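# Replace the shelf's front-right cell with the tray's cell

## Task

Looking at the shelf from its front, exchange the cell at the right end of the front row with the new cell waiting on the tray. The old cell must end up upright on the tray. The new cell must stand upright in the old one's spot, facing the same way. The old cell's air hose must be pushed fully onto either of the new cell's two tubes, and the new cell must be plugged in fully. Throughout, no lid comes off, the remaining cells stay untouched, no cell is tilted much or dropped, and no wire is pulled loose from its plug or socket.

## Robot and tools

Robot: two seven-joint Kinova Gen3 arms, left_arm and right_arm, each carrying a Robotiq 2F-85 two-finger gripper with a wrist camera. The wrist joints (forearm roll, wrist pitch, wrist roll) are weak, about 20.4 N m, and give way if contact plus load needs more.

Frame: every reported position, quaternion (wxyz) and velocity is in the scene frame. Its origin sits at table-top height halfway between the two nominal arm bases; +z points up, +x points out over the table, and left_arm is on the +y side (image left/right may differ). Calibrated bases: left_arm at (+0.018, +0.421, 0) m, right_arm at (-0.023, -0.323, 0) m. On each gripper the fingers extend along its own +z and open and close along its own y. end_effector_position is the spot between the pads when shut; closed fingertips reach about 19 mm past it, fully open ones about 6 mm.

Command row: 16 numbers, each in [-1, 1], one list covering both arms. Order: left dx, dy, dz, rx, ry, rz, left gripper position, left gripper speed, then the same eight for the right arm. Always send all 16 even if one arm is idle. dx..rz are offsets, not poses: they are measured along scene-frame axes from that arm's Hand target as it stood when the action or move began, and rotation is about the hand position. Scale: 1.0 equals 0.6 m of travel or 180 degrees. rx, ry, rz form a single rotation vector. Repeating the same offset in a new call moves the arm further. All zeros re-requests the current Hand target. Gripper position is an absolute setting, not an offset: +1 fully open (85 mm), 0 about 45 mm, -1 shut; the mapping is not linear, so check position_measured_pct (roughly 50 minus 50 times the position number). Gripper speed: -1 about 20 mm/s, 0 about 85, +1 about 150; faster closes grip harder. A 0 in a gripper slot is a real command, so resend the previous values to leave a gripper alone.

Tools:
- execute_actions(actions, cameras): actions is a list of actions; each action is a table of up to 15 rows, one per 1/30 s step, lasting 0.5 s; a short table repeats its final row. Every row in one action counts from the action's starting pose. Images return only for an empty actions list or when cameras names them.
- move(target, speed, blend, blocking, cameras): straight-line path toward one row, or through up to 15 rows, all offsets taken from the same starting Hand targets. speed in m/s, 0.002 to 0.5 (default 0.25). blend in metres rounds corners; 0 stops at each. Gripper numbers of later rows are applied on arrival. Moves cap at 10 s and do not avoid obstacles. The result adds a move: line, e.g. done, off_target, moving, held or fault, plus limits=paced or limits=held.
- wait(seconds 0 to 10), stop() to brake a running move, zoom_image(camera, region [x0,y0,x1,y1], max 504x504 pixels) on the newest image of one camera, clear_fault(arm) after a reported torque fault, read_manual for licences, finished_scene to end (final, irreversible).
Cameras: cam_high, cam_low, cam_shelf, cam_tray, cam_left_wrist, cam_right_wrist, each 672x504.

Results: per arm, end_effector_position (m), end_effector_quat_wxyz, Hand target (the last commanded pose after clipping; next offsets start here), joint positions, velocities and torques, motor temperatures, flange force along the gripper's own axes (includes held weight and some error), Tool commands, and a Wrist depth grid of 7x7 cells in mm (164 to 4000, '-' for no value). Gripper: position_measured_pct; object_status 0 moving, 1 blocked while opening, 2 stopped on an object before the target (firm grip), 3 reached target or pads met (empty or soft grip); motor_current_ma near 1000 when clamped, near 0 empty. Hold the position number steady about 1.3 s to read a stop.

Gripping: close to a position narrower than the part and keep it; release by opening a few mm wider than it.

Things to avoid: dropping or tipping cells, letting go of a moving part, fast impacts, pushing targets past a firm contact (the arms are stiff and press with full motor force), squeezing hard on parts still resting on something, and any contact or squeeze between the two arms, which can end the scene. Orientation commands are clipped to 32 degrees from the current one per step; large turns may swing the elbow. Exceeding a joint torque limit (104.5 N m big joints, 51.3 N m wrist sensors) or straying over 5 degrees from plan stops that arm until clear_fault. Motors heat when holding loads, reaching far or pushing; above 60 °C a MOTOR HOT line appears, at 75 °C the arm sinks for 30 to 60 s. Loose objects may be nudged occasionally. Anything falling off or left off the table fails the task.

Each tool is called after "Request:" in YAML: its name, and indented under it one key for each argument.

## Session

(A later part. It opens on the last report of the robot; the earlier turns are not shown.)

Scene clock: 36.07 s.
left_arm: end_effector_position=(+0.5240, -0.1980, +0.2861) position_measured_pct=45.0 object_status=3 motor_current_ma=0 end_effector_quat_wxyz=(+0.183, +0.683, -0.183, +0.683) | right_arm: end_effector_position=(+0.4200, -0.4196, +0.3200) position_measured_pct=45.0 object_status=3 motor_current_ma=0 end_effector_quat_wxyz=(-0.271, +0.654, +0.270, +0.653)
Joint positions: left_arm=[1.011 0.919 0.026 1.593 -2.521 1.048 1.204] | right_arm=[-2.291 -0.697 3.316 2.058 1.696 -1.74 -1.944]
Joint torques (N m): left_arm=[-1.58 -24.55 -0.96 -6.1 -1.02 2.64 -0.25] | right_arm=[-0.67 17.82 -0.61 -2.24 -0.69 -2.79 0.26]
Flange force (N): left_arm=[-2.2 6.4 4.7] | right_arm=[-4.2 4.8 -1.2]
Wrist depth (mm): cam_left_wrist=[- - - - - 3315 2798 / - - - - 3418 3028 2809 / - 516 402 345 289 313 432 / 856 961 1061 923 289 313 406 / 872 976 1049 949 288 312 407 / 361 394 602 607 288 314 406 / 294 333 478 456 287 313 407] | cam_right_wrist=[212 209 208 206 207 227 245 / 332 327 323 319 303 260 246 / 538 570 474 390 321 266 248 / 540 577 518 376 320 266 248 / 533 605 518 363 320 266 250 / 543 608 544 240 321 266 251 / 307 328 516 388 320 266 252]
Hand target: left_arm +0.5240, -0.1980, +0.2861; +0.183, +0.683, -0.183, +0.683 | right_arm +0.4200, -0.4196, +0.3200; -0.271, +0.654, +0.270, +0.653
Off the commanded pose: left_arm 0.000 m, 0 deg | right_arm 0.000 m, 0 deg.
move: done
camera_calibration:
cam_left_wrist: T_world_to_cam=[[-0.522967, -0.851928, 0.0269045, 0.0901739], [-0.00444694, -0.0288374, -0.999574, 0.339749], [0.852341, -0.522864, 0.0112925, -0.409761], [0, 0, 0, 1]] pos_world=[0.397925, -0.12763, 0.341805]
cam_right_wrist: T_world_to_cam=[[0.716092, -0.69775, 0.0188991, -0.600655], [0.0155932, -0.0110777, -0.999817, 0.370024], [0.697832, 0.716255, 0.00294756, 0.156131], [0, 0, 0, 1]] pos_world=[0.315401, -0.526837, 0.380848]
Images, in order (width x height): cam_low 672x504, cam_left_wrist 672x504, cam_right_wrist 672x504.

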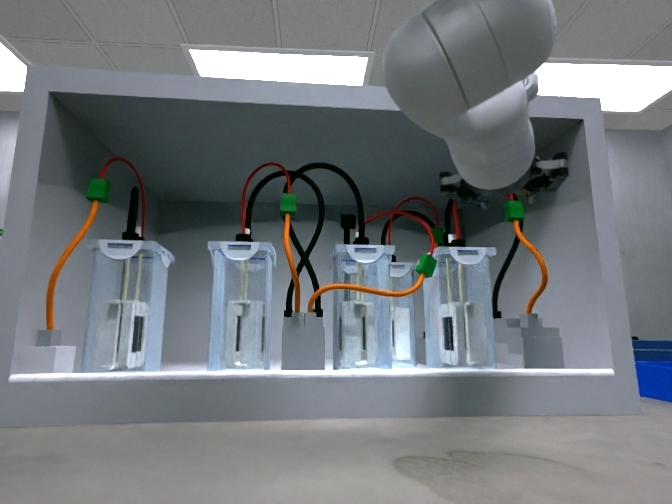

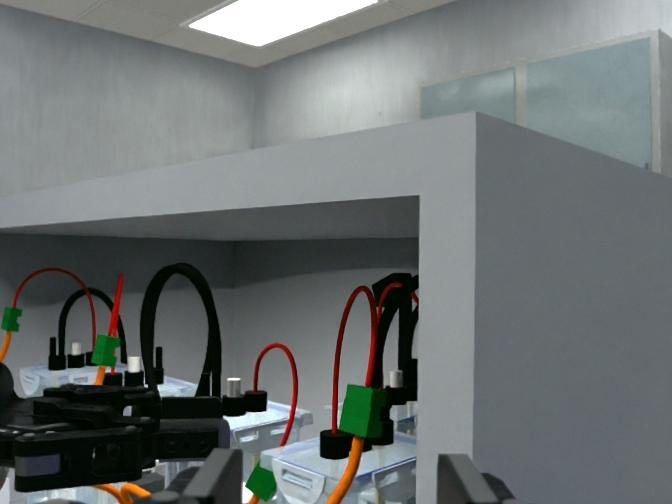

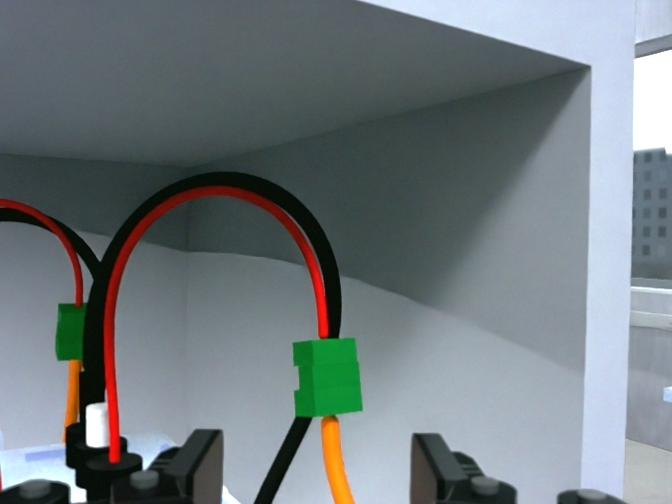

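Request:
move:
  target: [0.1434,-0.083,0,0,0,0,0.1,1,0,0,0,0,0,0,0.1,1]
  speed: 0.15
  cameras: ["cam_right_wrist","cam_left_wrist","cam_low","cam_shelf"]

Scene clock: 38.03 s.
left_arm: end_effector_position=(+0.6101, -0.2478, +0.2860) position_measured_pct=45.0 object_status=3 motor_current_ma=0 end_effector_quat_wxyz=(+0.183, +0.683, -0.183, +0.683) | right_arm: end_effector_position=(+0.4201, -0.4196, +0.3200) position_measured_pct=45.0 object_status=3 motor_current_ma=0 end_effector_quat_wxyz=(-0.271, +0.654, +0.270, +0.653)
Joint positions: left_arm=[0.932 1.06 0.025 1.22 -2.515 0.825 1.091] | right_arm=[-2.291 -0.697 3.316 2.058 1.696 -1.74 -1.944]
Joint torques (N m): left_arm=[-1.58 -27.68 -0.87 -7.72 -1.11 2.51 -0.25] | right_arm=[-0.7 17.86 -0.56 -2.3 -0.69 -2.78 0.27]
Flange force (N): left_arm=[-1.9 6.6 7.1] | right_arm=[-4.3 4.7 -1.2]
Wrist depth (mm): cam_left_wrist=[- - - - - 3453 2798 / - - - - 3400 3142 2751 / - 513 401 344 295 313 432 / 854 960 1061 931 288 314 406 / 853 957 1057 947 289 314 406 / 330 337 368 417 287 313 405 / 320 332 322 338 288 313 406] | cam_right_wrist=[222 218 213 209 206 195 179 / 355 344 335 294 244 203 182 / 467 493 371 293 243 203 181 / 468 500 368 283 243 202 181 / 490 504 400 273 242 202 177 / 485 504 398 281 241 202 180 / 487 502 - - - 201 -]
Hand target: left_arm +0.6100, -0.2478, +0.2860; +0.183, +0.683, -0.183, +0.683 | right_arm +0.4201, -0.4196, +0.3200; -0.271, +0.654, +0.270, +0.653
Off the commanded pose: left_arm 0.000 m, 0 deg | right_arm 0.000 m, 0 deg.
move: done
camera_calibration:
cam_left_wrist: T_world_to_cam=[[-0.522894, -0.851973, 0.0269049, 0.0927347], [-0.00444447, -0.0288383, -0.999574, 0.338594], [0.852386, -0.522791, 0.0112928, -0.509194], [0, 0, 0, 1]] pos_world=[0.484025, -0.17743, 0.341705]
cam_right_wrist: T_world_to_cam=[[0.716092, -0.69775, 0.0188991, -0.600655], [0.0155932, -0.0110777, -0.999817, 0.370024], [0.697832, 0.716255, 0.00294756, 0.156131], [0, 0, 0, 1]] pos_world=[0.315401, -0.526837, 0.380848]
Images, in order (width x height): cam_low 672x504, cam_shelf 672x504, cam_left_wrist 672x504, cam_right_wrist 672x504.

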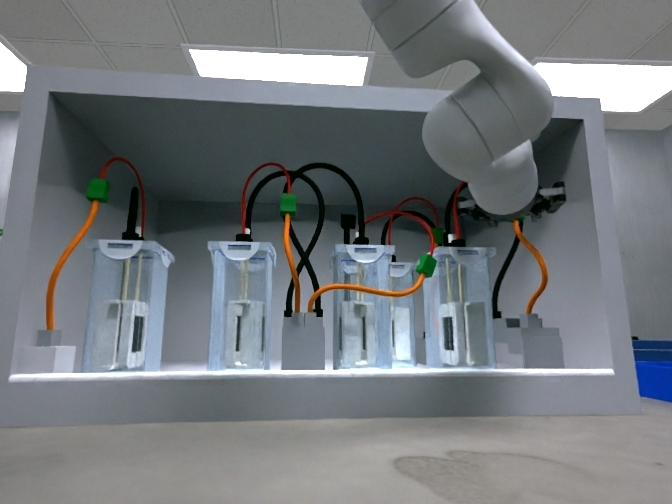

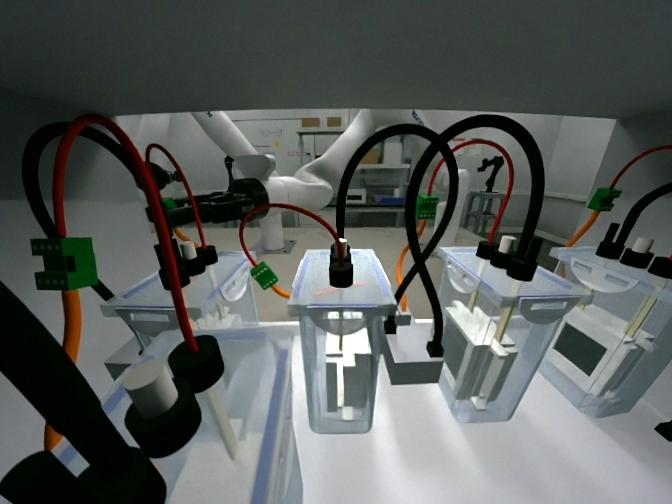

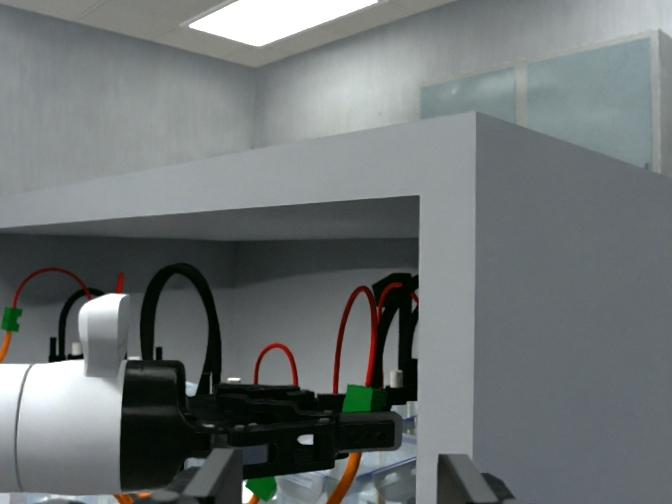

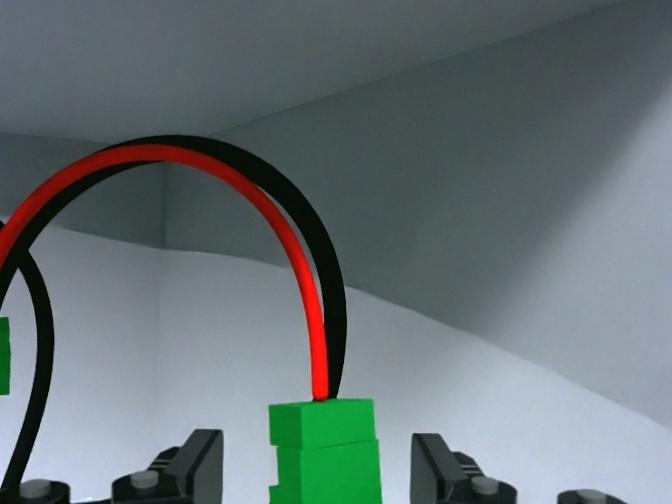

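Request:
zoom_image:
  camera: "cam_right_wrist"
  region: [200, 380, 440, 504]

Request:
move:
  target: [0,0,-0.005,0,0,0,0.1,1,0,0,0,0,0,0,0.1,1]
  speed: 0.05

Request:
execute_actions:
  actions:
    - [[0,0,0,0,0,0,-0.6,-1,0,0,0,0,0,0,0.1,1]]
    - [[0,0,0,0,0,0,-0.6,-1,0,0,0,0,0,0,0.1,1]]
    - [[0,0,0,0,0,0,-0.6,-1,0,0,0,0,0,0,0.1,1]]
    - [[0,0,0,0,0,0,-0.6,-1,0,0,0,0,0,0,0.1,1]]
  cameras: ["cam_right_wrist"]

Scaled by 2.100.

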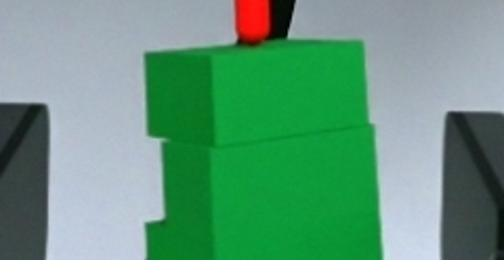

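Scene clock: 39.13 s.
left_arm: end_effector_position=(+0.6100, -0.2478, +0.2831) position_measured_pct=45.0 object_status=3 motor_current_ma=0 end_effector_quat_wxyz=(+0.183, +0.683, -0.183, +0.683) | right_arm: end_effector_position=(+0.4201, -0.4196, +0.3200) position_measured_pct=45.0 object_status=3 motor_current_ma=0 end_effector_quat_wxyz=(-0.271, +0.654, +0.270, +0.653)
Joint positions: left_arm=[0.932 1.065 0.025 1.22 -2.518 0.829 1.095] | right_arm=[-2.291 -0.697 3.316 2.058 1.696 -1.74 -1.944]
Joint torques (N m): left_arm=[-1.54 -27.77 -0.89 -7.7 -1.1 2.52 -0.26] | right_arm=[-0.66 17.84 -0.56 -2.23 -0.72 -2.74 0.21]
Flange force (N): left_arm=[-2.0 6.5 7.2] | right_arm=[-4.4 4.8 -1.3]
Wrist depth (mm): cam_left_wrist=[- - - - - 3453 2786 / - - - - 3383 3055 2774 / - 513 402 344 295 313 432 / 854 964 1073 927 289 313 407 / 861 960 1051 946 288 314 407 / 331 339 402 419 287 313 405 / 319 331 325 354 287 313 407] | cam_right_wrist=[233 228 224 220 218 199 182 / 371 357 347 294 244 203 181 / 467 - 384 293 243 203 181 / 470 502 368 274 243 202 181 / 484 503 401 281 242 202 177 / 484 504 398 - 235 201 180 / 488 501 - - - 201 -]
Hand target: left_arm +0.6100, -0.2478, +0.2831; +0.183, +0.683, -0.183, +0.683 | right_arm +0.4201, -0.4196, +0.3200; -0.271, +0.654, +0.270, +0.653
Off the commanded pose: left_arm 0.000 m, 0 deg | right_arm 0.000 m, 0 deg.
move: done

Scene clock: 41.33 s.
left_arm: end_effector_position=(+0.6100, -0.2478, +0.2830) position_measured_pct=74.0 object_status=2 motor_current_ma=1000 end_effector_quat_wxyz=(+0.183, +0.683, -0.183, +0.683) | right_arm: end_effector_position=(+0.4201, -0.4196, +0.3200) position_measured_pct=45.0 object_status=3 motor_current_ma=0 end_effector_quat_wxyz=(-0.271, +0.654, +0.270, +0.653)
Joint positions: left_arm=[0.932 1.065 0.025 1.22 -2.518 0.829 1.095] | right_arm=[-2.291 -0.697 3.316 2.058 1.696 -1.74 -1.944]
Joint torques (N m): left_arm=[-1.65 -27.79 -0.89 -7.72 -1.08 2.54 -0.26] | right_arm=[-0.72 17.88 -0.65 -2.23 -0.67 -2.8 0.26]
Wrist depth (mm): cam_left_wrist=[- - - - - 3383 2763 / - - - - 3418 3084 2763 / - 518 403 344 295 313 431 / 853 955 1066 923 288 314 406 / 859 955 1052 974 288 313 406 / 331 339 393 420 288 313 405 / 320 331 328 364 287 313 405] | cam_right_wrist=[233 229 224 220 217 199 182 / 372 356 348 294 244 203 181 / 472 - 385 293 243 203 181 / 468 500 368 282 243 202 181 / 483 503 383 273 242 202 177 / 485 506 398 272 241 201 180 / 487 507 - - 234 201 -]
Hand target: left_arm +0.6100, -0.2478, +0.2830; +0.183, +0.683, -0.183, +0.683 | right_arm +0.4201, -0.4196, +0.3200; -0.271, +0.654, +0.270, +0.653
Off the commanded pose: left_arm 0.000 m, 0 deg | right_arm 0.000 m, 0 deg.
Step readings (end_effector_position of left_arm | right_arm):
0: (+0.6100, -0.2478, +0.2831) | (+0.4201, -0.4196, +0.3200)
1: (+0.6100, -0.2478, +0.2831) | (+0.4201, -0.4196, +0.3200)
2: (+0.6100, -0.2478, +0.2831) | (+0.4201, -0.4196, +0.3200)
4: (+0.6100, -0.2478, +0.2831) | (+0.4201, -0.4196, +0.3200)
8: (+0.6100, -0.2478, +0.2831) | (+0.4201, -0.4196, +0.3200)
15: (+0.6100, -0.2478, +0.2831) | (+0.4201, -0.4196, +0.3200)
16: (+0.6100, -0.2478, +0.2831) | (+0.4201, -0.4196, +0.3200)
17: (+0.6100, -0.2478, +0.2831) | (+0.4201, -0.4196, +0.3200)
19: (+0.6100, -0.2478, +0.2831) | (+0.4201, -0.4196, +0.3200)
23: (+0.6100, -0.2478, +0.2831) | (+0.4201, -0.4196, +0.3200)
30: (+0.6100, -0.2478, +0.2831) | (+0.4201, -0.4196, +0.3200)
31: (+0.6100, -0.2478, +0.2831) | (+0.4201, -0.4196, +0.3200)
32: (+0.6100, -0.2478, +0.2831) | (+0.4201, -0.4196, +0.3200)
34: (+0.6100, -0.2478, +0.2830) | (+0.4201, -0.4196, +0.3200)
38: (+0.6100, -0.2478, +0.2831) | (+0.4201, -0.4196, +0.3200)
45: (+0.6100, -0.2478, +0.2830) | (+0.4201, -0.4196, +0.3200)
46: (+0.6100, -0.2478, +0.2831) | (+0.4201, -0.4196, +0.3200)
47: (+0.6100, -0.2478, +0.2830) | (+0.4201, -0.4196, +0.3200)
49: (+0.6100, -0.2478, +0.2831) | (+0.4201, -0.4196, +0.3200)
53: (+0.6100, -0.2478, +0.2830) | (+0.4201, -0.4196, +0.3200)
60: (+0.6100, -0.2478, +0.2830) | (+0.4201, -0.4196, +0.3200)
camera_calibration:
cam_right_wrist: T_world_to_cam=[[0.716092, -0.69775, 0.0188991, -0.600655], [0.0155932, -0.0110777, -0.999817, 0.370024], [0.697832, 0.716255, 0.00294756, 0.156131], [0, 0, 0, 1]] pos_world=[0.315401, -0.526837, 0.380848]
Images, in order (width x height): cam_right_wrist 672x504.

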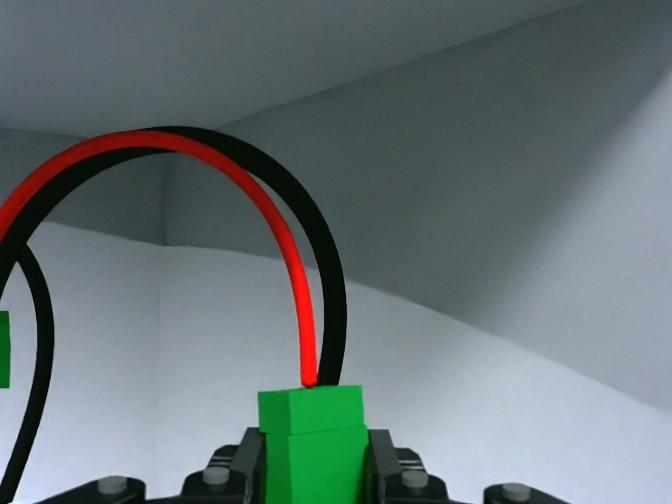

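Request:
move:
  target: [-0.125,0.013,-0.0217,0,0,-0.0833,-0.6,-1,0.085,0.193,-0.0433,0,0,0,0.1,1]
  speed: 0.12
  cameras: ["all"]

Scene clock: 43.33 s.
left_arm: end_effector_position=(+0.5350, -0.2400, +0.2700) position_measured_pct=74.0 object_status=2 motor_current_ma=1000 end_effector_quat_wxyz=(+0.271, +0.653, -0.270, +0.653) | right_arm: end_effector_position=(+0.4711, -0.3038, +0.2941) position_measured_pct=45.0 object_status=3 motor_current_ma=0 end_effector_quat_wxyz=(-0.270, +0.654, +0.270, +0.653)
Joint positions: left_arm=[0.867 0.968 0.068 1.549 -2.965 0.96 1.413] | right_arm=[-2.535 -0.718 3.201 2.222 1.411 -1.577 -1.777]
Joint torques (N m): left_arm=[-1.08 -25.77 0.54 -6.48 -0.62 2.91 -0.23] | right_arm=[-0.73 17.53 -1.22 -1.52 -0.27 -2.9 0.24]
Flange force (N): left_arm=[-2.7 3.8 7.8] | right_arm=[-5.6 4.3 0.0]
Wrist depth (mm): cam_left_wrist=[- - - 267 226 202 185 / 3900 382 310 267 239 227 188 / 499 494 404 474 466 384 - / 764 856 950 858 755 660 - / 748 625 949 859 653 669 - / 253 562 474 508 514 548 - / 232 244 253 236 370 413 -] | cam_right_wrist=[272 268 265 261 236 234 2934 / 382 366 320 272 241 245 2908 / 458 346 312 272 241 248 2934 / 458 387 312 272 241 239 2921 / 475 388 312 272 241 241 2821 / 476 366 320 278 236 - - / 476 356 - - 236 575 -]
Hand target: left_arm +0.5350, -0.2400, +0.2700; +0.271, +0.653, -0.270, +0.653 | right_arm +0.4711, -0.3038, +0.2941; -0.270, +0.654, +0.270, +0.653
Off the commanded pose: left_arm 0.000 m, 0 deg | right_arm 0.000 m, 0 deg.
move: done
camera_calibration:
cam_left_wrist: T_world_to_cam=[[-0.72554, -0.687654, 0.0269218, 0.208363], [-0.0117676, -0.0267177, -0.999574, 0.326918], [0.68808, -0.725547, 0.0112928, -0.401717], [0, 0, 0, 1]] pos_world=[0.431435, -0.139448, 0.325705]
cam_right_wrist: T_world_to_cam=[[0.715991, -0.697852, 0.0189671, -0.555982], [0.0156401, -0.0111276, -0.999816, 0.344477], [0.697934, 0.716156, 0.00294726, 0.0376692], [0, 0, 0, 1]] pos_world=[0.3664, -0.411137, 0.354848]

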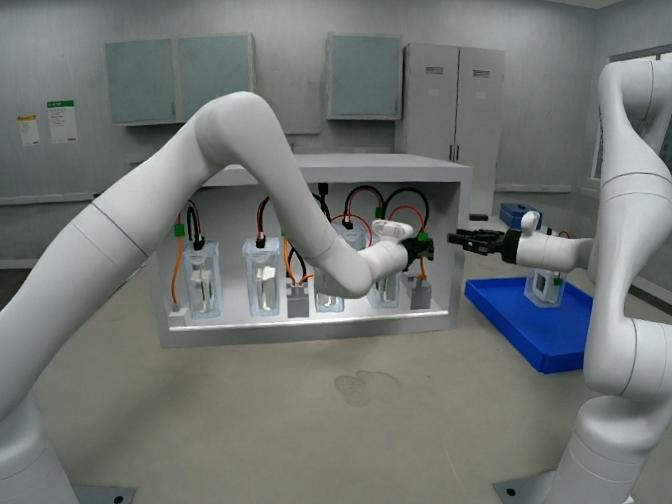

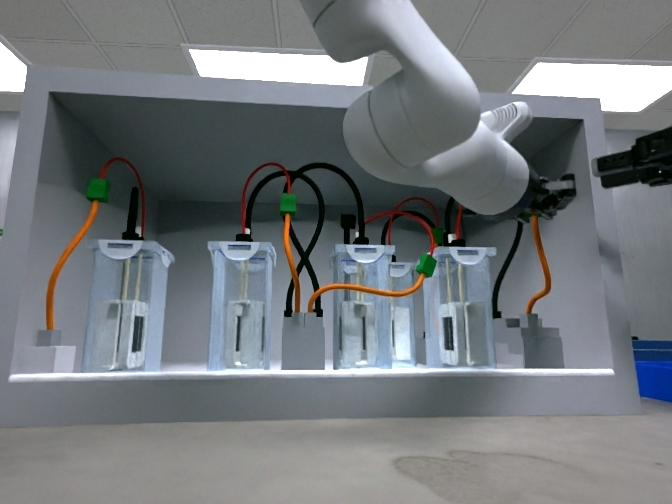

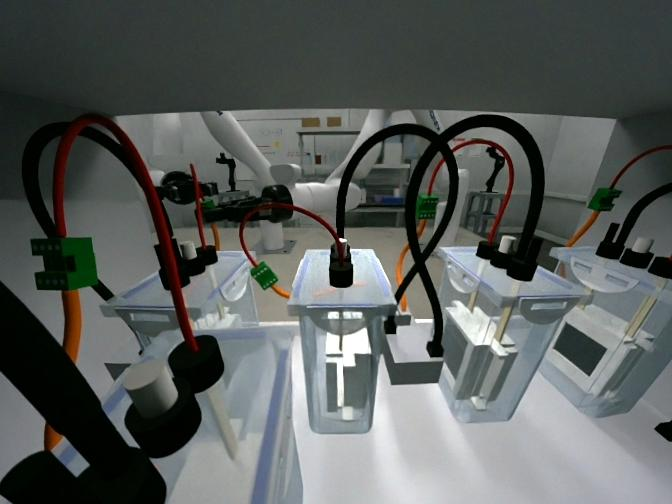

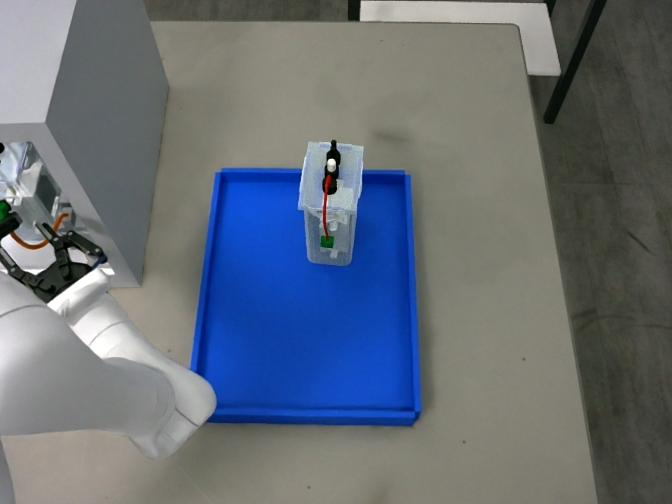

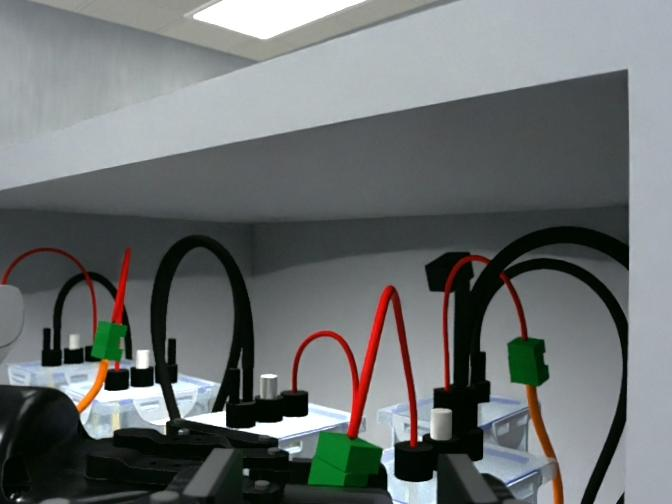

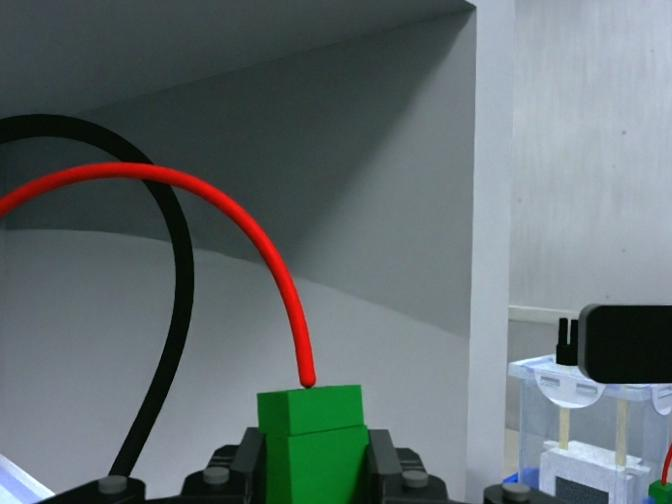

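Request:
zoom_image:
  camera: "cam_left_wrist"
  region: [300, 230, 580, 504]

Scaled by 1.800.

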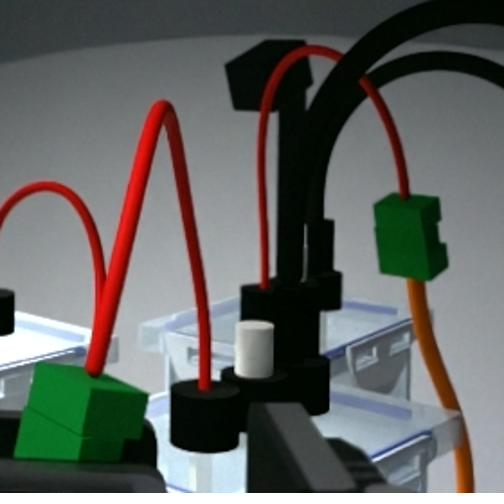

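Request:
move:
  target: [0,0,0,0,0,0,-0.6,-1,0.1097,0.1038,-0.001,0,0,0,0.1,1]
  speed: 0.1
  cameras: ["cam_right_wrist","cam_left_wrist","cam_low"]

Scene clock: 45.33 s.
left_arm: end_effector_position=(+0.5350, -0.2400, +0.2700) position_measured_pct=74.0 object_status=2 motor_current_ma=1000 end_effector_quat_wxyz=(+0.271, +0.653, -0.270, +0.653) | right_arm: end_effector_position=(+0.5305, -0.2472, +0.2936) position_measured_pct=45.0 object_status=3 motor_current_ma=0 end_effector_quat_wxyz=(-0.271, +0.654, +0.270, +0.653)
Joint positions: left_arm=[0.867 0.968 0.068 1.549 -2.965 0.96 1.413] | right_arm=[-2.7 -0.732 3.12 2.148 1.205 -1.461 -1.81]
Joint torques (N m): left_arm=[-1.04 -25.82 0.54 -6.45 -0.63 2.9 -0.23] | right_arm=[-0.68 18.61 -1.45 -2.66 -0.34 -2.87 0.29]
Flange force (N): left_arm=[-2.8 3.7 8.0] | right_arm=[-4.7 4.3 1.2]
Wrist depth (mm): cam_left_wrist=[3833 248 209 178 - - - / 318 272 240 235 230 225 222 / 459 524 500 478 460 452 429 / 705 776 885 795 698 590 429 / 691 778 879 778 695 469 553 / 496 518 410 771 679 358 544 / 502 397 378 411 430 431 545] | cam_right_wrist=[271 268 265 261 236 234 2973 / 383 366 319 272 241 245 2908 / 458 346 312 272 241 247 2921 / 458 388 312 272 236 238 2895 / 476 389 328 173 175 170 - / 475 388 - - - - - / 475 367 - - - - -]
Hand target: left_arm +0.5350, -0.2400, +0.2700; +0.271, +0.653, -0.270, +0.653 | right_arm +0.5305, -0.2472, +0.2936; -0.271, +0.654, +0.270, +0.653 (last step not sent: back at the drive's target)
Off the commanded pose: left_arm 0.000 m, 0 deg | right_arm 0.008 m, 0 deg.
move: held (right_arm; a check stopped the path); limits=held
pose unreachable (right arm): on one or more control steps of this call, first in action 0 (counted from 0), this arm could not follow its commanded pose, so it was not sent that pose on those steps. It may still have moved: this result reports where it is.
cause: moving toward the commanded pose would bring a part of the arm too close to another arm (this arm's gripper and the left arm's gripper, 12 mm apart when this arm was first held).
camera_calibration:
cam_left_wrist: T_world_to_cam=[[-0.72554, -0.687654, 0.0269218, 0.208363], [-0.0117676, -0.0267177, -0.999574, 0.326918], [0.68808, -0.725547, 0.0112928, -0.401717], [0, 0, 0, 1]] pos_world=[0.431435, -0.139448, 0.325705]
cam_right_wrist: T_world_to_cam=[[0.716195, -0.697652, 0.0186233, -0.558903], [0.0156074, -0.0106672, -0.999821, 0.343855], [0.697726, 0.716357, 0.00324879, -0.0444086], [0, 0, 0, 1]] pos_world=[0.425902, -0.354439, 0.354346]
Images, in order (width x height): cam_low 672x504, cam_left_wrist 672x504, cam_right_wrist 672x504.

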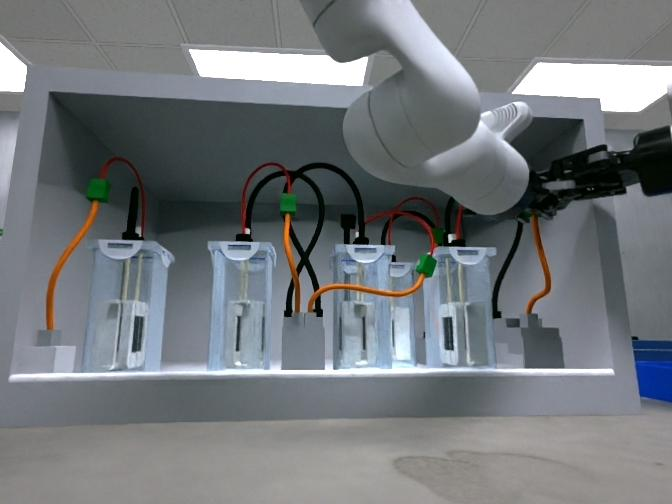

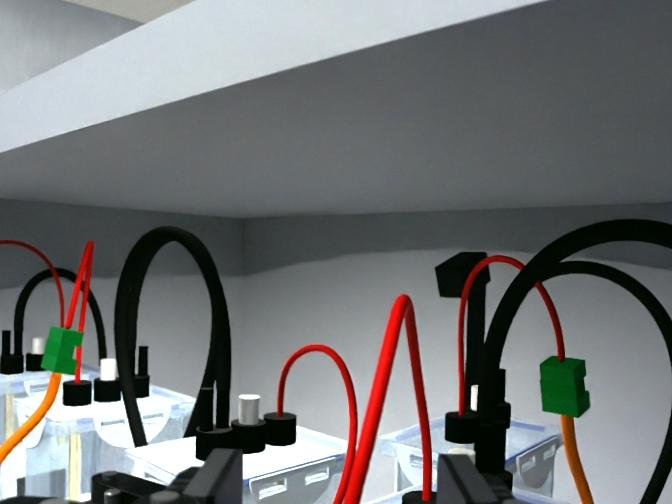

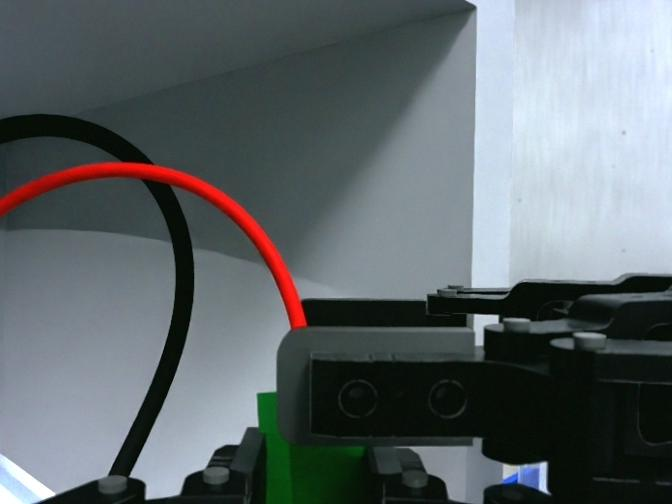

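Request:
move:
  target: [0,0,0,0,0,0,-0.6,-1,0,0,-0.0033,0,0,0,0.1,1]
  speed: 0.05

Request:
execute_actions:
  actions:
    - [[0,0,0,0,0,0,-0.6,-1,0,0,0,0,0,0,-0.6,-1]]
    - [[0,0,0,0,0,0,-0.6,-1,0,0,0,0,0,0,-0.6,-1]]
    - [[0,0,0,0,0,0,-0.6,-1,0,0,0,0,0,0,-0.6,-1]]
    - [[0,0,0,0,0,0,-0.6,-1,0,0,0,0,0,0,-0.6,-1]]
  cameras: ["cam_right_wrist","cam_left_wrist","cam_low"]

Scene clock: 46.37 s.
left_arm: end_effector_position=(+0.5350, -0.2400, +0.2700) position_measured_pct=74.0 object_status=2 motor_current_ma=1000 end_effector_quat_wxyz=(+0.271, +0.653, -0.270, +0.653) | right_arm: end_effector_position=(+0.5305, -0.2472, +0.2936) position_measured_pct=45.0 object_status=3 motor_current_ma=0 end_effector_quat_wxyz=(-0.271, +0.654, +0.270, +0.653)
Joint positions: left_arm=[0.867 0.968 0.068 1.549 -2.965 0.96 1.413] | right_arm=[-2.7 -0.732 3.12 2.148 1.205 -1.461 -1.81]
Joint torques (N m): left_arm=[-1.08 -25.79 0.52 -6.46 -0.64 2.94 -0.23] | right_arm=[-0.62 18.68 -1.53 -2.7 -0.28 -2.9 0.24]
Flange force (N): left_arm=[-2.7 3.8 8.0] | right_arm=[-5.0 4.1 1.3]
Wrist depth (mm): cam_left_wrist=[3811 248 209 178 - - - / 318 271 239 235 230 225 222 / 459 520 497 477 459 452 427 / 704 779 890 805 694 586 429 / 691 778 876 782 696 467 555 / 496 518 411 774 679 358 547 / 500 398 377 411 429 431 542] | cam_right_wrist=[271 268 265 261 236 233 2960 / 383 366 320 272 241 245 2883 / 458 346 312 272 241 247 2947 / 459 388 312 272 237 238 2960 / 475 388 329 173 175 170 - / 476 388 - - - - - / 475 366 - - - - -]
Hand target: left_arm +0.5350, -0.2400, +0.2700; +0.271, +0.653, -0.270, +0.653 | right_arm +0.5305, -0.2472, +0.2936; -0.271, +0.654, +0.270, +0.653 (not the last commanded pose)
Off the commanded pose: left_arm 0.000 m, 0 deg | right_arm 0.002 m, 0 deg.
held back during your reply time or a wait (right arm), on 1 control step: a part of the arm was too close to another arm, or the arm's last command would have brought one too close.
move: held (right_arm; a check stopped the path); limits=held
pose unreachable (right arm): on one or more control steps of this call, first in action 0 (counted from 0), this arm could not follow its commanded pose, so it was not sent that pose on those steps. It may still have moved: this result reports where it is.
cause: moving toward the commanded pose would bring a part of the arm too close to another arm (this arm's gripper and the left arm's gripper, under 1 mm apart when this arm was first held).

Scene clock: 48.70 s.
left_arm: end_effector_position=(+0.5350, -0.2400, +0.2700) position_measured_pct=74.0 object_status=2 motor_current_ma=1000 end_effector_quat_wxyz=(+0.271, +0.653, -0.270, +0.653) | right_arm: end_effector_position=(+0.5305, -0.2472, +0.2936) position_measured_pct=79.7 object_status=0 motor_current_ma=1000 end_effector_quat_wxyz=(-0.271, +0.654, +0.270, +0.653)
Joint positions: left_arm=[0.867 0.968 0.068 1.549 -2.965 0.96 1.413] | right_arm=[-2.7 -0.732 3.12 2.148 1.205 -1.461 -1.81]
Joint torques (N m): left_arm=[0.94 -26.18 1.66 -7.55 -1.15 2.92 -0.28] | right_arm=[-2.91 18.44 -3.11 -2.01 0.3 -3.04 0.18]
Wrist depth (mm): cam_left_wrist=[3767 247 209 178 - - - / 318 271 239 234 230 224 221 / 459 520 498 476 458 448 427 / 705 778 886 798 696 589 429 / 662 779 872 781 696 467 554 / 492 530 410 773 677 357 543 / 500 398 379 407 419 433 542] | cam_right_wrist=[272 268 265 261 237 233 2895 / 383 367 320 272 241 245 2960 / 460 356 312 272 241 247 2895 / 458 389 312 272 241 238 2947 / 476 389 328 278 - - - / 476 377 - - - - - / 476 366 - - - - -]
Hand target: left_arm +0.5350, -0.2400, +0.2700; +0.271, +0.653, -0.270, +0.653 | right_arm +0.5305, -0.2472, +0.2936; -0.271, +0.654, +0.270, +0.653
Off the commanded pose: left_arm 0.000 m, 0 deg | right_arm 0.000 m, 0 deg.
Step readings (end_effector_position of left_arm | right_arm):
0: (+0.5350, -0.2400, +0.2700) | (+0.5305, -0.2472, +0.2936)
1: (+0.5350, -0.2400, +0.2700) | (+0.5305, -0.2472, +0.2936)
2: (+0.5350, -0.2400, +0.2700) | (+0.5305, -0.2472, +0.2936)
4: (+0.5350, -0.2400, +0.2700) | (+0.5305, -0.2472, +0.2936)
8: (+0.5350, -0.2400, +0.2700) | (+0.5305, -0.2472, +0.2936)
15: (+0.5350, -0.2400, +0.2700) | (+0.5305, -0.2472, +0.2936)
16: (+0.5350, -0.2400, +0.2700) | (+0.5305, -0.2472, +0.2936)
17: (+0.5350, -0.2400, +0.2700) | (+0.5305, -0.2472, +0.2936)
19: (+0.5350, -0.2400, +0.2700) | (+0.5305, -0.2472, +0.2936)
23: (+0.5350, -0.2400, +0.2700) | (+0.5305, -0.2472, +0.2936)
30: (+0.5350, -0.2400, +0.2700) | (+0.5305, -0.2472, +0.2936)
31: (+0.5350, -0.2400, +0.2700) | (+0.5305, -0.2472, +0.2936)
32: (+0.5350, -0.2400, +0.2700) | (+0.5305, -0.2472, +0.2936)
34: (+0.5350, -0.2400, +0.2700) | (+0.5305, -0.2472, +0.2936)
38: (+0.5350, -0.2400, +0.2700) | (+0.5305, -0.2472, +0.2936)
45: (+0.5350, -0.2400, +0.2700) | (+0.5305, -0.2472, +0.2936)
46: (+0.5350, -0.2400, +0.2700) | (+0.5305, -0.2472, +0.2936)
47: (+0.5350, -0.2400, +0.2700) | (+0.5305, -0.2472, +0.2936)
49: (+0.5350, -0.2400, +0.2700) | (+0.5305, -0.2472, +0.2936)
53: (+0.5350, -0.2400, +0.2700) | (+0.5305, -0.2472, +0.2936)
60: (+0.5350, -0.2400, +0.2700) | (+0.5305, -0.2472, +0.2936)
camera_calibration:
cam_left_wrist: T_world_to_cam=[[-0.725539, -0.687654, 0.0269243, 0.208362], [-0.0117693, -0.0267194, -0.999574, 0.326918], [0.68808, -0.725547, 0.0112928, -0.401717], [0, 0, 0, 1]] pos_world=[0.431435, -0.139448, 0.325705]
cam_right_wrist: T_world_to_cam=[[0.716096, -0.697753, 0.01862, -0.558897], [0.0156036, -0.0106671, -0.999821, 0.343956], [0.697827, 0.716259, 0.00324883, -0.0444866], [0, 0, 0, 1]] pos_world=[0.425901, -0.354439, 0.354446]
Images, in order (width x height): cam_low 672x504, cam_left_wrist 672x504, cam_right_wrist 672x504.

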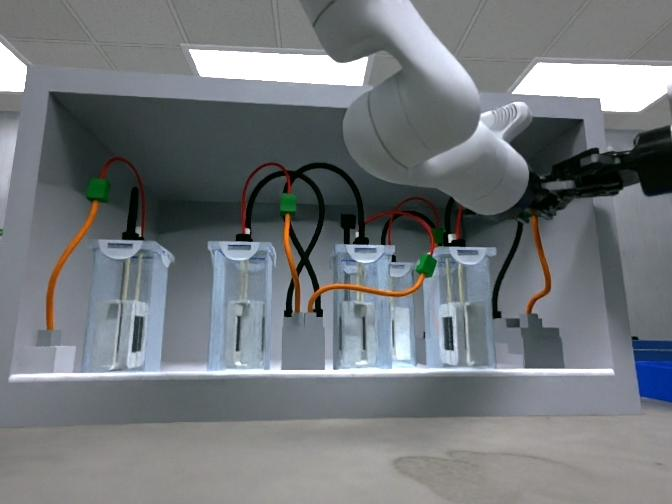

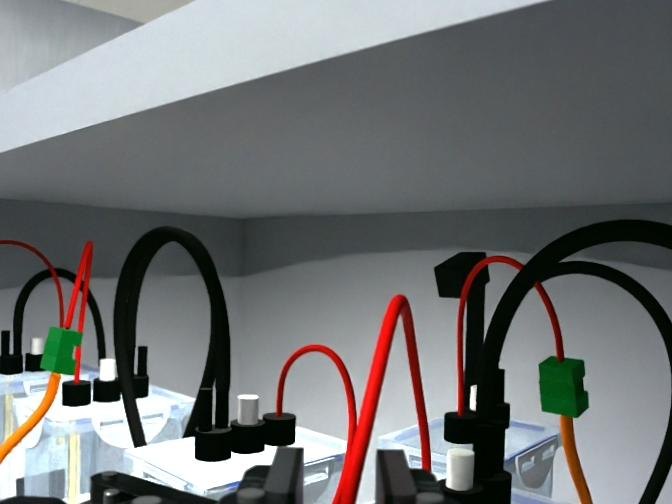

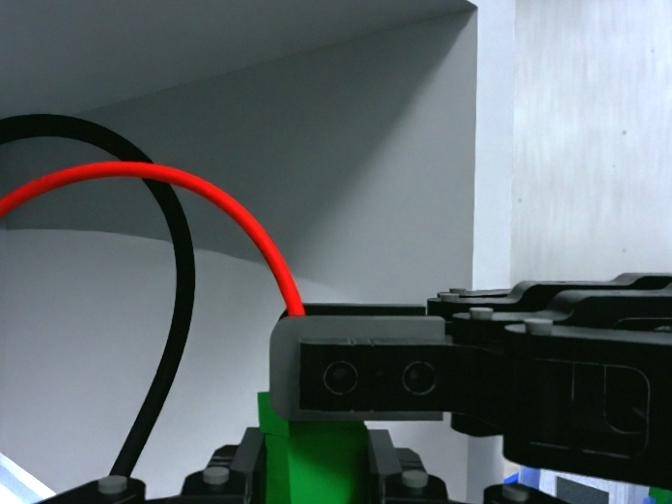

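Request:
wait:
  seconds: 0.8
  cameras: ["cam_right_wrist"]

Scene clock: 49.63 s.
left_arm: end_effector_position=(+0.5350, -0.2400, +0.2700) position_measured_pct=74.0 object_status=2 motor_current_ma=1000 end_effector_quat_wxyz=(+0.271, +0.653, -0.270, +0.653) | right_arm: end_effector_position=(+0.5305, -0.2472, +0.2936) position_measured_pct=79.7 object_status=2 motor_current_ma=1000 end_effector_quat_wxyz=(-0.271, +0.654, +0.270, +0.653)
Joint positions: left_arm=[0.867 0.968 0.068 1.549 -2.965 0.96 1.413] | right_arm=[-2.7 -0.732 3.12 2.148 1.205 -1.461 -1.81]
Joint torques (N m): left_arm=[0.93 -26.13 1.64 -7.54 -1.13 2.91 -0.31] | right_arm=[-2.85 18.4 -3.05 -2.04 0.33 -2.97 0.15]
Flange force (N): left_arm=[-3.1 0.3 4.5] | right_arm=[-4.5 7.2 -2.1]
Wrist depth (mm): cam_left_wrist=[3746 247 209 178 - - - / 318 271 239 235 229 224 222 / 458 521 497 476 456 448 427 / 707 775 884 799 697 589 429 / 660 775 883 781 692 470 555 / 494 533 411 775 679 357 545 / 501 399 378 407 419 433 541] | cam_right_wrist=[272 268 265 261 237 233 2960 / 383 367 320 272 241 244 2895 / 459 356 312 272 241 247 2908 / 458 389 312 272 241 237 2921 / 475 389 329 278 - - - / 475 377 - - - - - / 476 367 - - - - -]
Hand target: left_arm +0.5350, -0.2400, +0.2700; +0.271, +0.653, -0.270, +0.653 | right_arm +0.5305, -0.2472, +0.2936; -0.271, +0.654, +0.270, +0.653
Tool commands: left_gripper/position=-0.6 left_gripper/speed=-1.0 right_gripper/position=-0.6 right_gripper/speed=-1.0
Off the commanded pose: left_arm 0.000 m, 0 deg | right_arm 0.000 m, 0 deg.
wait: 0.80 s; at rest by 0.03 s
camera_calibration:
cam_right_wrist: T_world_to_cam=[[0.716096, -0.697753, 0.01862, -0.558897], [0.0156036, -0.0106671, -0.999821, 0.343956], [0.697827, 0.716259, 0.00324883, -0.0444866], [0, 0, 0, 1]] pos_world=[0.425901, -0.354439, 0.354446]
Images, in order (width x height): cam_right_wrist 672x504.

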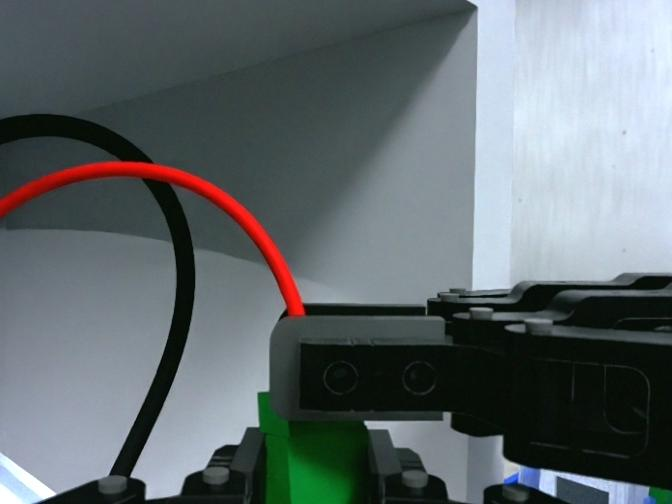

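Request:
move:
  target: [0,0,0,0,0,0,-0.6,-1,0,0,0.025,0,0,0,-0.6,-1]
  speed: 0.04
  cameras: ["cam_right_wrist","cam_left_wrist","cam_low"]

Scene clock: 50.57 s.
left_arm: end_effector_position=(+0.5350, -0.2401, +0.2701) position_measured_pct=74.0 object_status=2 motor_current_ma=1000 end_effector_quat_wxyz=(+0.271, +0.653, -0.270, +0.653) | right_arm: end_effector_position=(+0.5305, -0.2472, +0.3086) position_measured_pct=80.1 object_status=3 motor_current_ma=0 end_effector_quat_wxyz=(-0.271, +0.654, +0.270, +0.653)
Joint positions: left_arm=[0.867 0.968 0.068 1.548 -2.965 0.96 1.413] | right_arm=[-2.701 -0.692 3.121 2.146 1.209 -1.446 -1.851]
Joint torques (N m): left_arm=[-1.08 -25.58 0.53 -6.39 -0.6 2.82 -0.22] | right_arm=[-0.8 18.4 -1.62 -3.24 -0.37 -2.97 0.26]
Flange force (N): left_arm=[-2.5 3.7 7.7] | right_arm=[-4.6 3.9 0.9]
Wrist depth (mm): cam_left_wrist=[3877 - 209 177 - - - / 326 247 208 185 194 189 185 / 353 359 347 333 318 305 291 / 716 777 884 798 693 609 548 / 705 782 878 775 696 354 553 / 500 544 850 755 694 470 545 / 465 482 393 436 446 438 543] | cam_right_wrist=[270 267 264 260 237 233 2947 / 381 367 320 272 241 245 2883 / 459 356 312 272 241 247 2934 / 459 388 320 272 241 - 2987 / 476 389 - - - - - / 476 377 - 278 246 - - / 476 367 - - 237 - -]
Hand target: left_arm +0.5350, -0.2400, +0.2700; +0.271, +0.653, -0.270, +0.653 | right_arm +0.5305, -0.2472, +0.3086; -0.271, +0.654, +0.270, +0.653
Off the commanded pose: left_arm 0.000 m, 0 deg | right_arm 0.000 m, 0 deg.
move: done
camera_calibration:
cam_left_wrist: T_world_to_cam=[[-0.72554, -0.68765, 0.0269903, 0.208341], [-0.011748, -0.0268378, -0.999571, 0.326892], [0.688079, -0.725546, 0.0113934, -0.401749], [0, 0, 0, 1]] pos_world=[0.431435, -0.139448, 0.325706]
cam_right_wrist: T_world_to_cam=[[0.716097, -0.697752, 0.0186196, -0.559244], [0.0155335, -0.0107384, -0.999822, 0.358858], [0.697828, 0.716259, 0.00314886, -0.044427], [0, 0, 0, 1]] pos_world=[0.425901, -0.354539, 0.369347]
Images, in order (width x height): cam_low 672x504, cam_left_wrist 672x504, cam_right_wrist 672x504.

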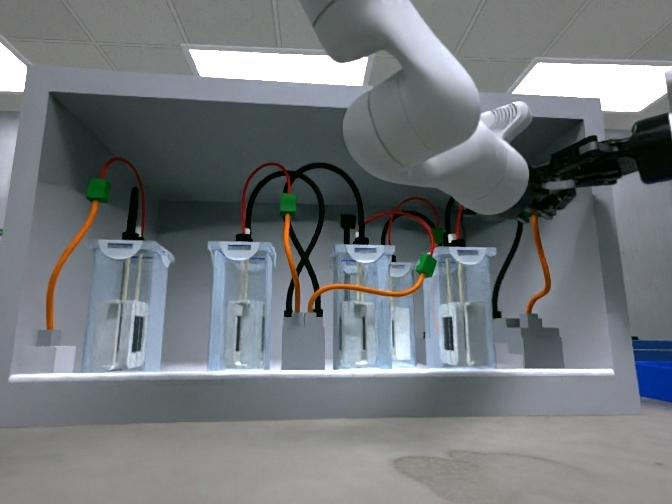

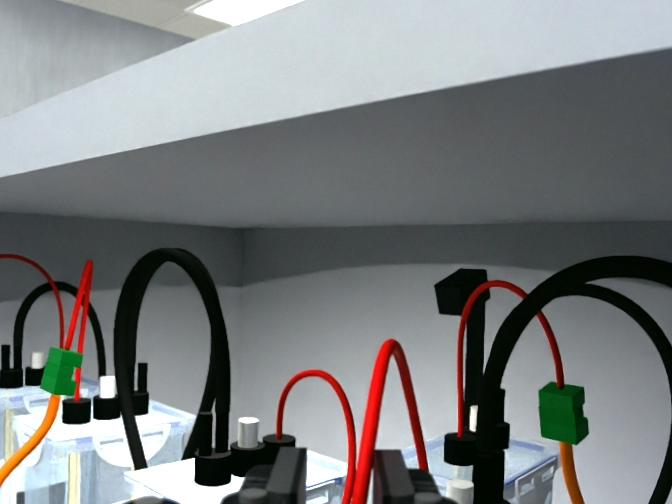

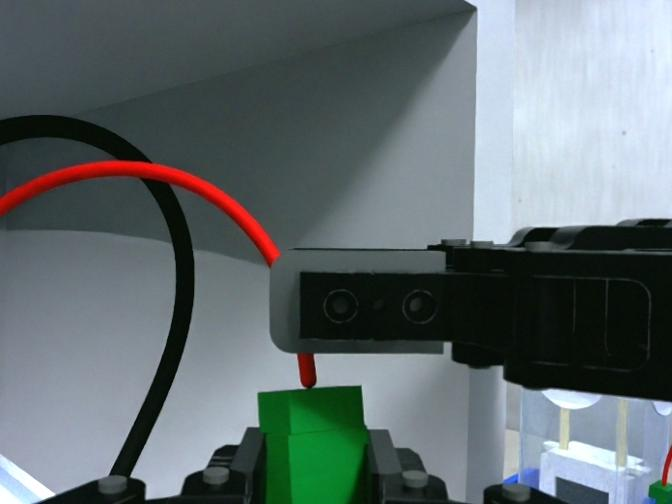

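Request:
move:
  target:
    - [0,0,0,0,0,0,-0.6,-1,0,0,0,0,0,0,-0.28,0]
    - [0,0,0,0,0,0,-0.6,-1,0.005,0.005,-0.025,0,0,0,-0.28,0]
    - [0,0,0,0,0,0,-0.6,-1,0.005,0.005,-0.025,0,0,0,-0.7,-1]
  speed: 0.06
  cameras: ["cam_right_wrist","cam_left_wrist"]

Scene clock: 52.80 s.
left_arm: end_effector_position=(+0.5350, -0.2400, +0.2700) position_measured_pct=74.0 object_status=2 motor_current_ma=1000 end_effector_quat_wxyz=(+0.271, +0.653, -0.270, +0.653) | right_arm: end_effector_position=(+0.5326, -0.2451, +0.2981) position_measured_pct=64.1 object_status=3 motor_current_ma=0 end_effector_quat_wxyz=(-0.271, +0.654, +0.270, +0.653)
Joint positions: left_arm=[0.867 0.968 0.068 1.549 -2.965 0.96 1.413] | right_arm=[-2.706 -0.721 3.118 2.144 1.2 -1.452 -1.823]
Joint torques (N m): left_arm=[-1.09 -25.8 0.49 -6.49 -0.61 2.89 -0.21] | right_arm=[-0.63 18.17 -1.48 -3.32 -0.34 -2.91 0.27]
Flange force (N): left_arm=[-2.8 3.8 7.8] | right_arm=[-3.6 2.4 0.7]
Wrist depth (mm): cam_left_wrist=[3767 242 204 175 - - - / 306 248 215 212 232 229 206 / 467 456 371 434 424 417 408 / 701 777 882 775 696 594 419 / 691 791 879 775 694 464 553 / 490 516 857 753 692 354 534 / 497 444 389 422 424 426 553] | cam_right_wrist=[270 267 264 260 237 233 2895 / 382 366 320 272 241 245 2908 / 459 346 312 273 241 247 2934 / 459 388 312 272 237 238 2973 / 476 389 - - - - - / 475 401 - - - - - / 475 366 - - - - -]
Hand target: left_arm +0.5350, -0.2400, +0.2700; +0.271, +0.653, -0.270, +0.653 | right_arm +0.5326, -0.2451, +0.2981; -0.271, +0.654, +0.270, +0.653 (not the last commanded pose)
Tool commands: left_gripper/position=-0.6 left_gripper/speed=-1.0 right_gripper/position=-0.28 right_gripper/speed=+0.0
Off the commanded pose: left_arm 0.000 m, 0 deg | right_arm 0.005 m, 0 deg.
move: held (right_arm; a check stopped the path); path passed 1 of 3 targets; target 3's new numbers were not sent; limits=held
pose unreachable (right arm): on one or more control steps of this call, first in action 0 (counted from 0), this arm could not follow its commanded pose, so it was not sent that pose on those steps. It may still have moved: this result reports where it is.
cause: moving toward the commanded pose would bring a part of the arm too close to another arm (this arm's gripper and the left arm's gripper, 2 mm apart when this arm was first held).
camera_calibration:
cam_left_wrist: T_world_to_cam=[[-0.725537, -0.687654, 0.0269947, 0.208338], [-0.0118887, -0.0266958, -0.999573, 0.326973], [0.688081, -0.725548, 0.0111934, -0.401685], [0, 0, 0, 1]] pos_world=[0.431435, -0.139448, 0.325705]
cam_right_wrist: T_world_to_cam=[[0.716198, -0.69765, 0.0185516, -0.559001], [0.0154866, -0.0106885, -0.999823, 0.348389], [0.697725, 0.716359, 0.00314916, -0.0473567], [0, 0, 0, 1]] pos_world=[0.428002, -0.352339, 0.358846]
Images, in order (width x height): cam_left_wrist 672x504, cam_right_wrist 672x504.

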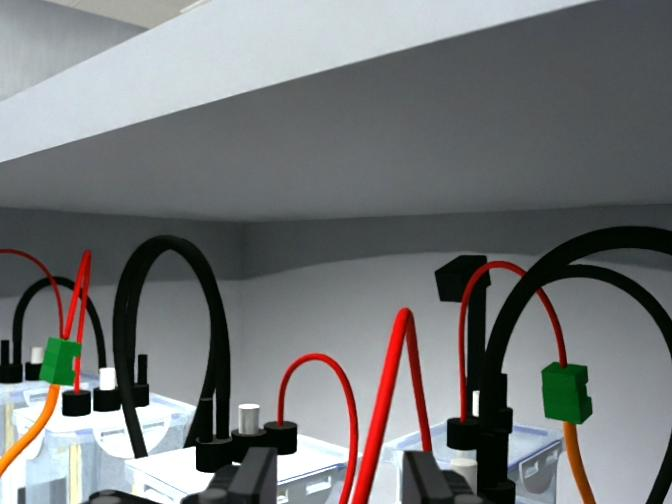

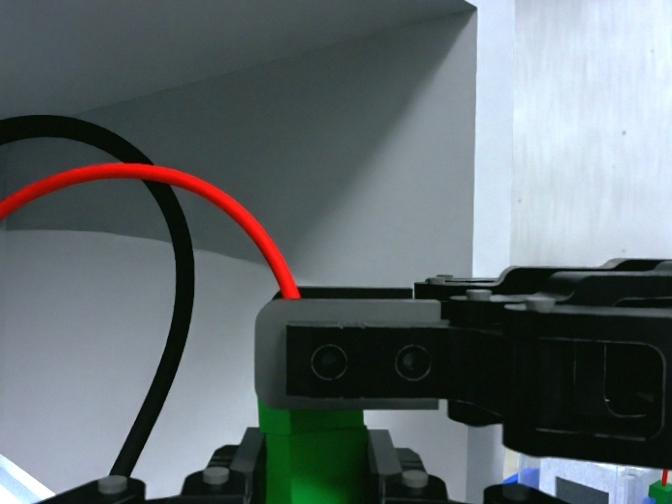

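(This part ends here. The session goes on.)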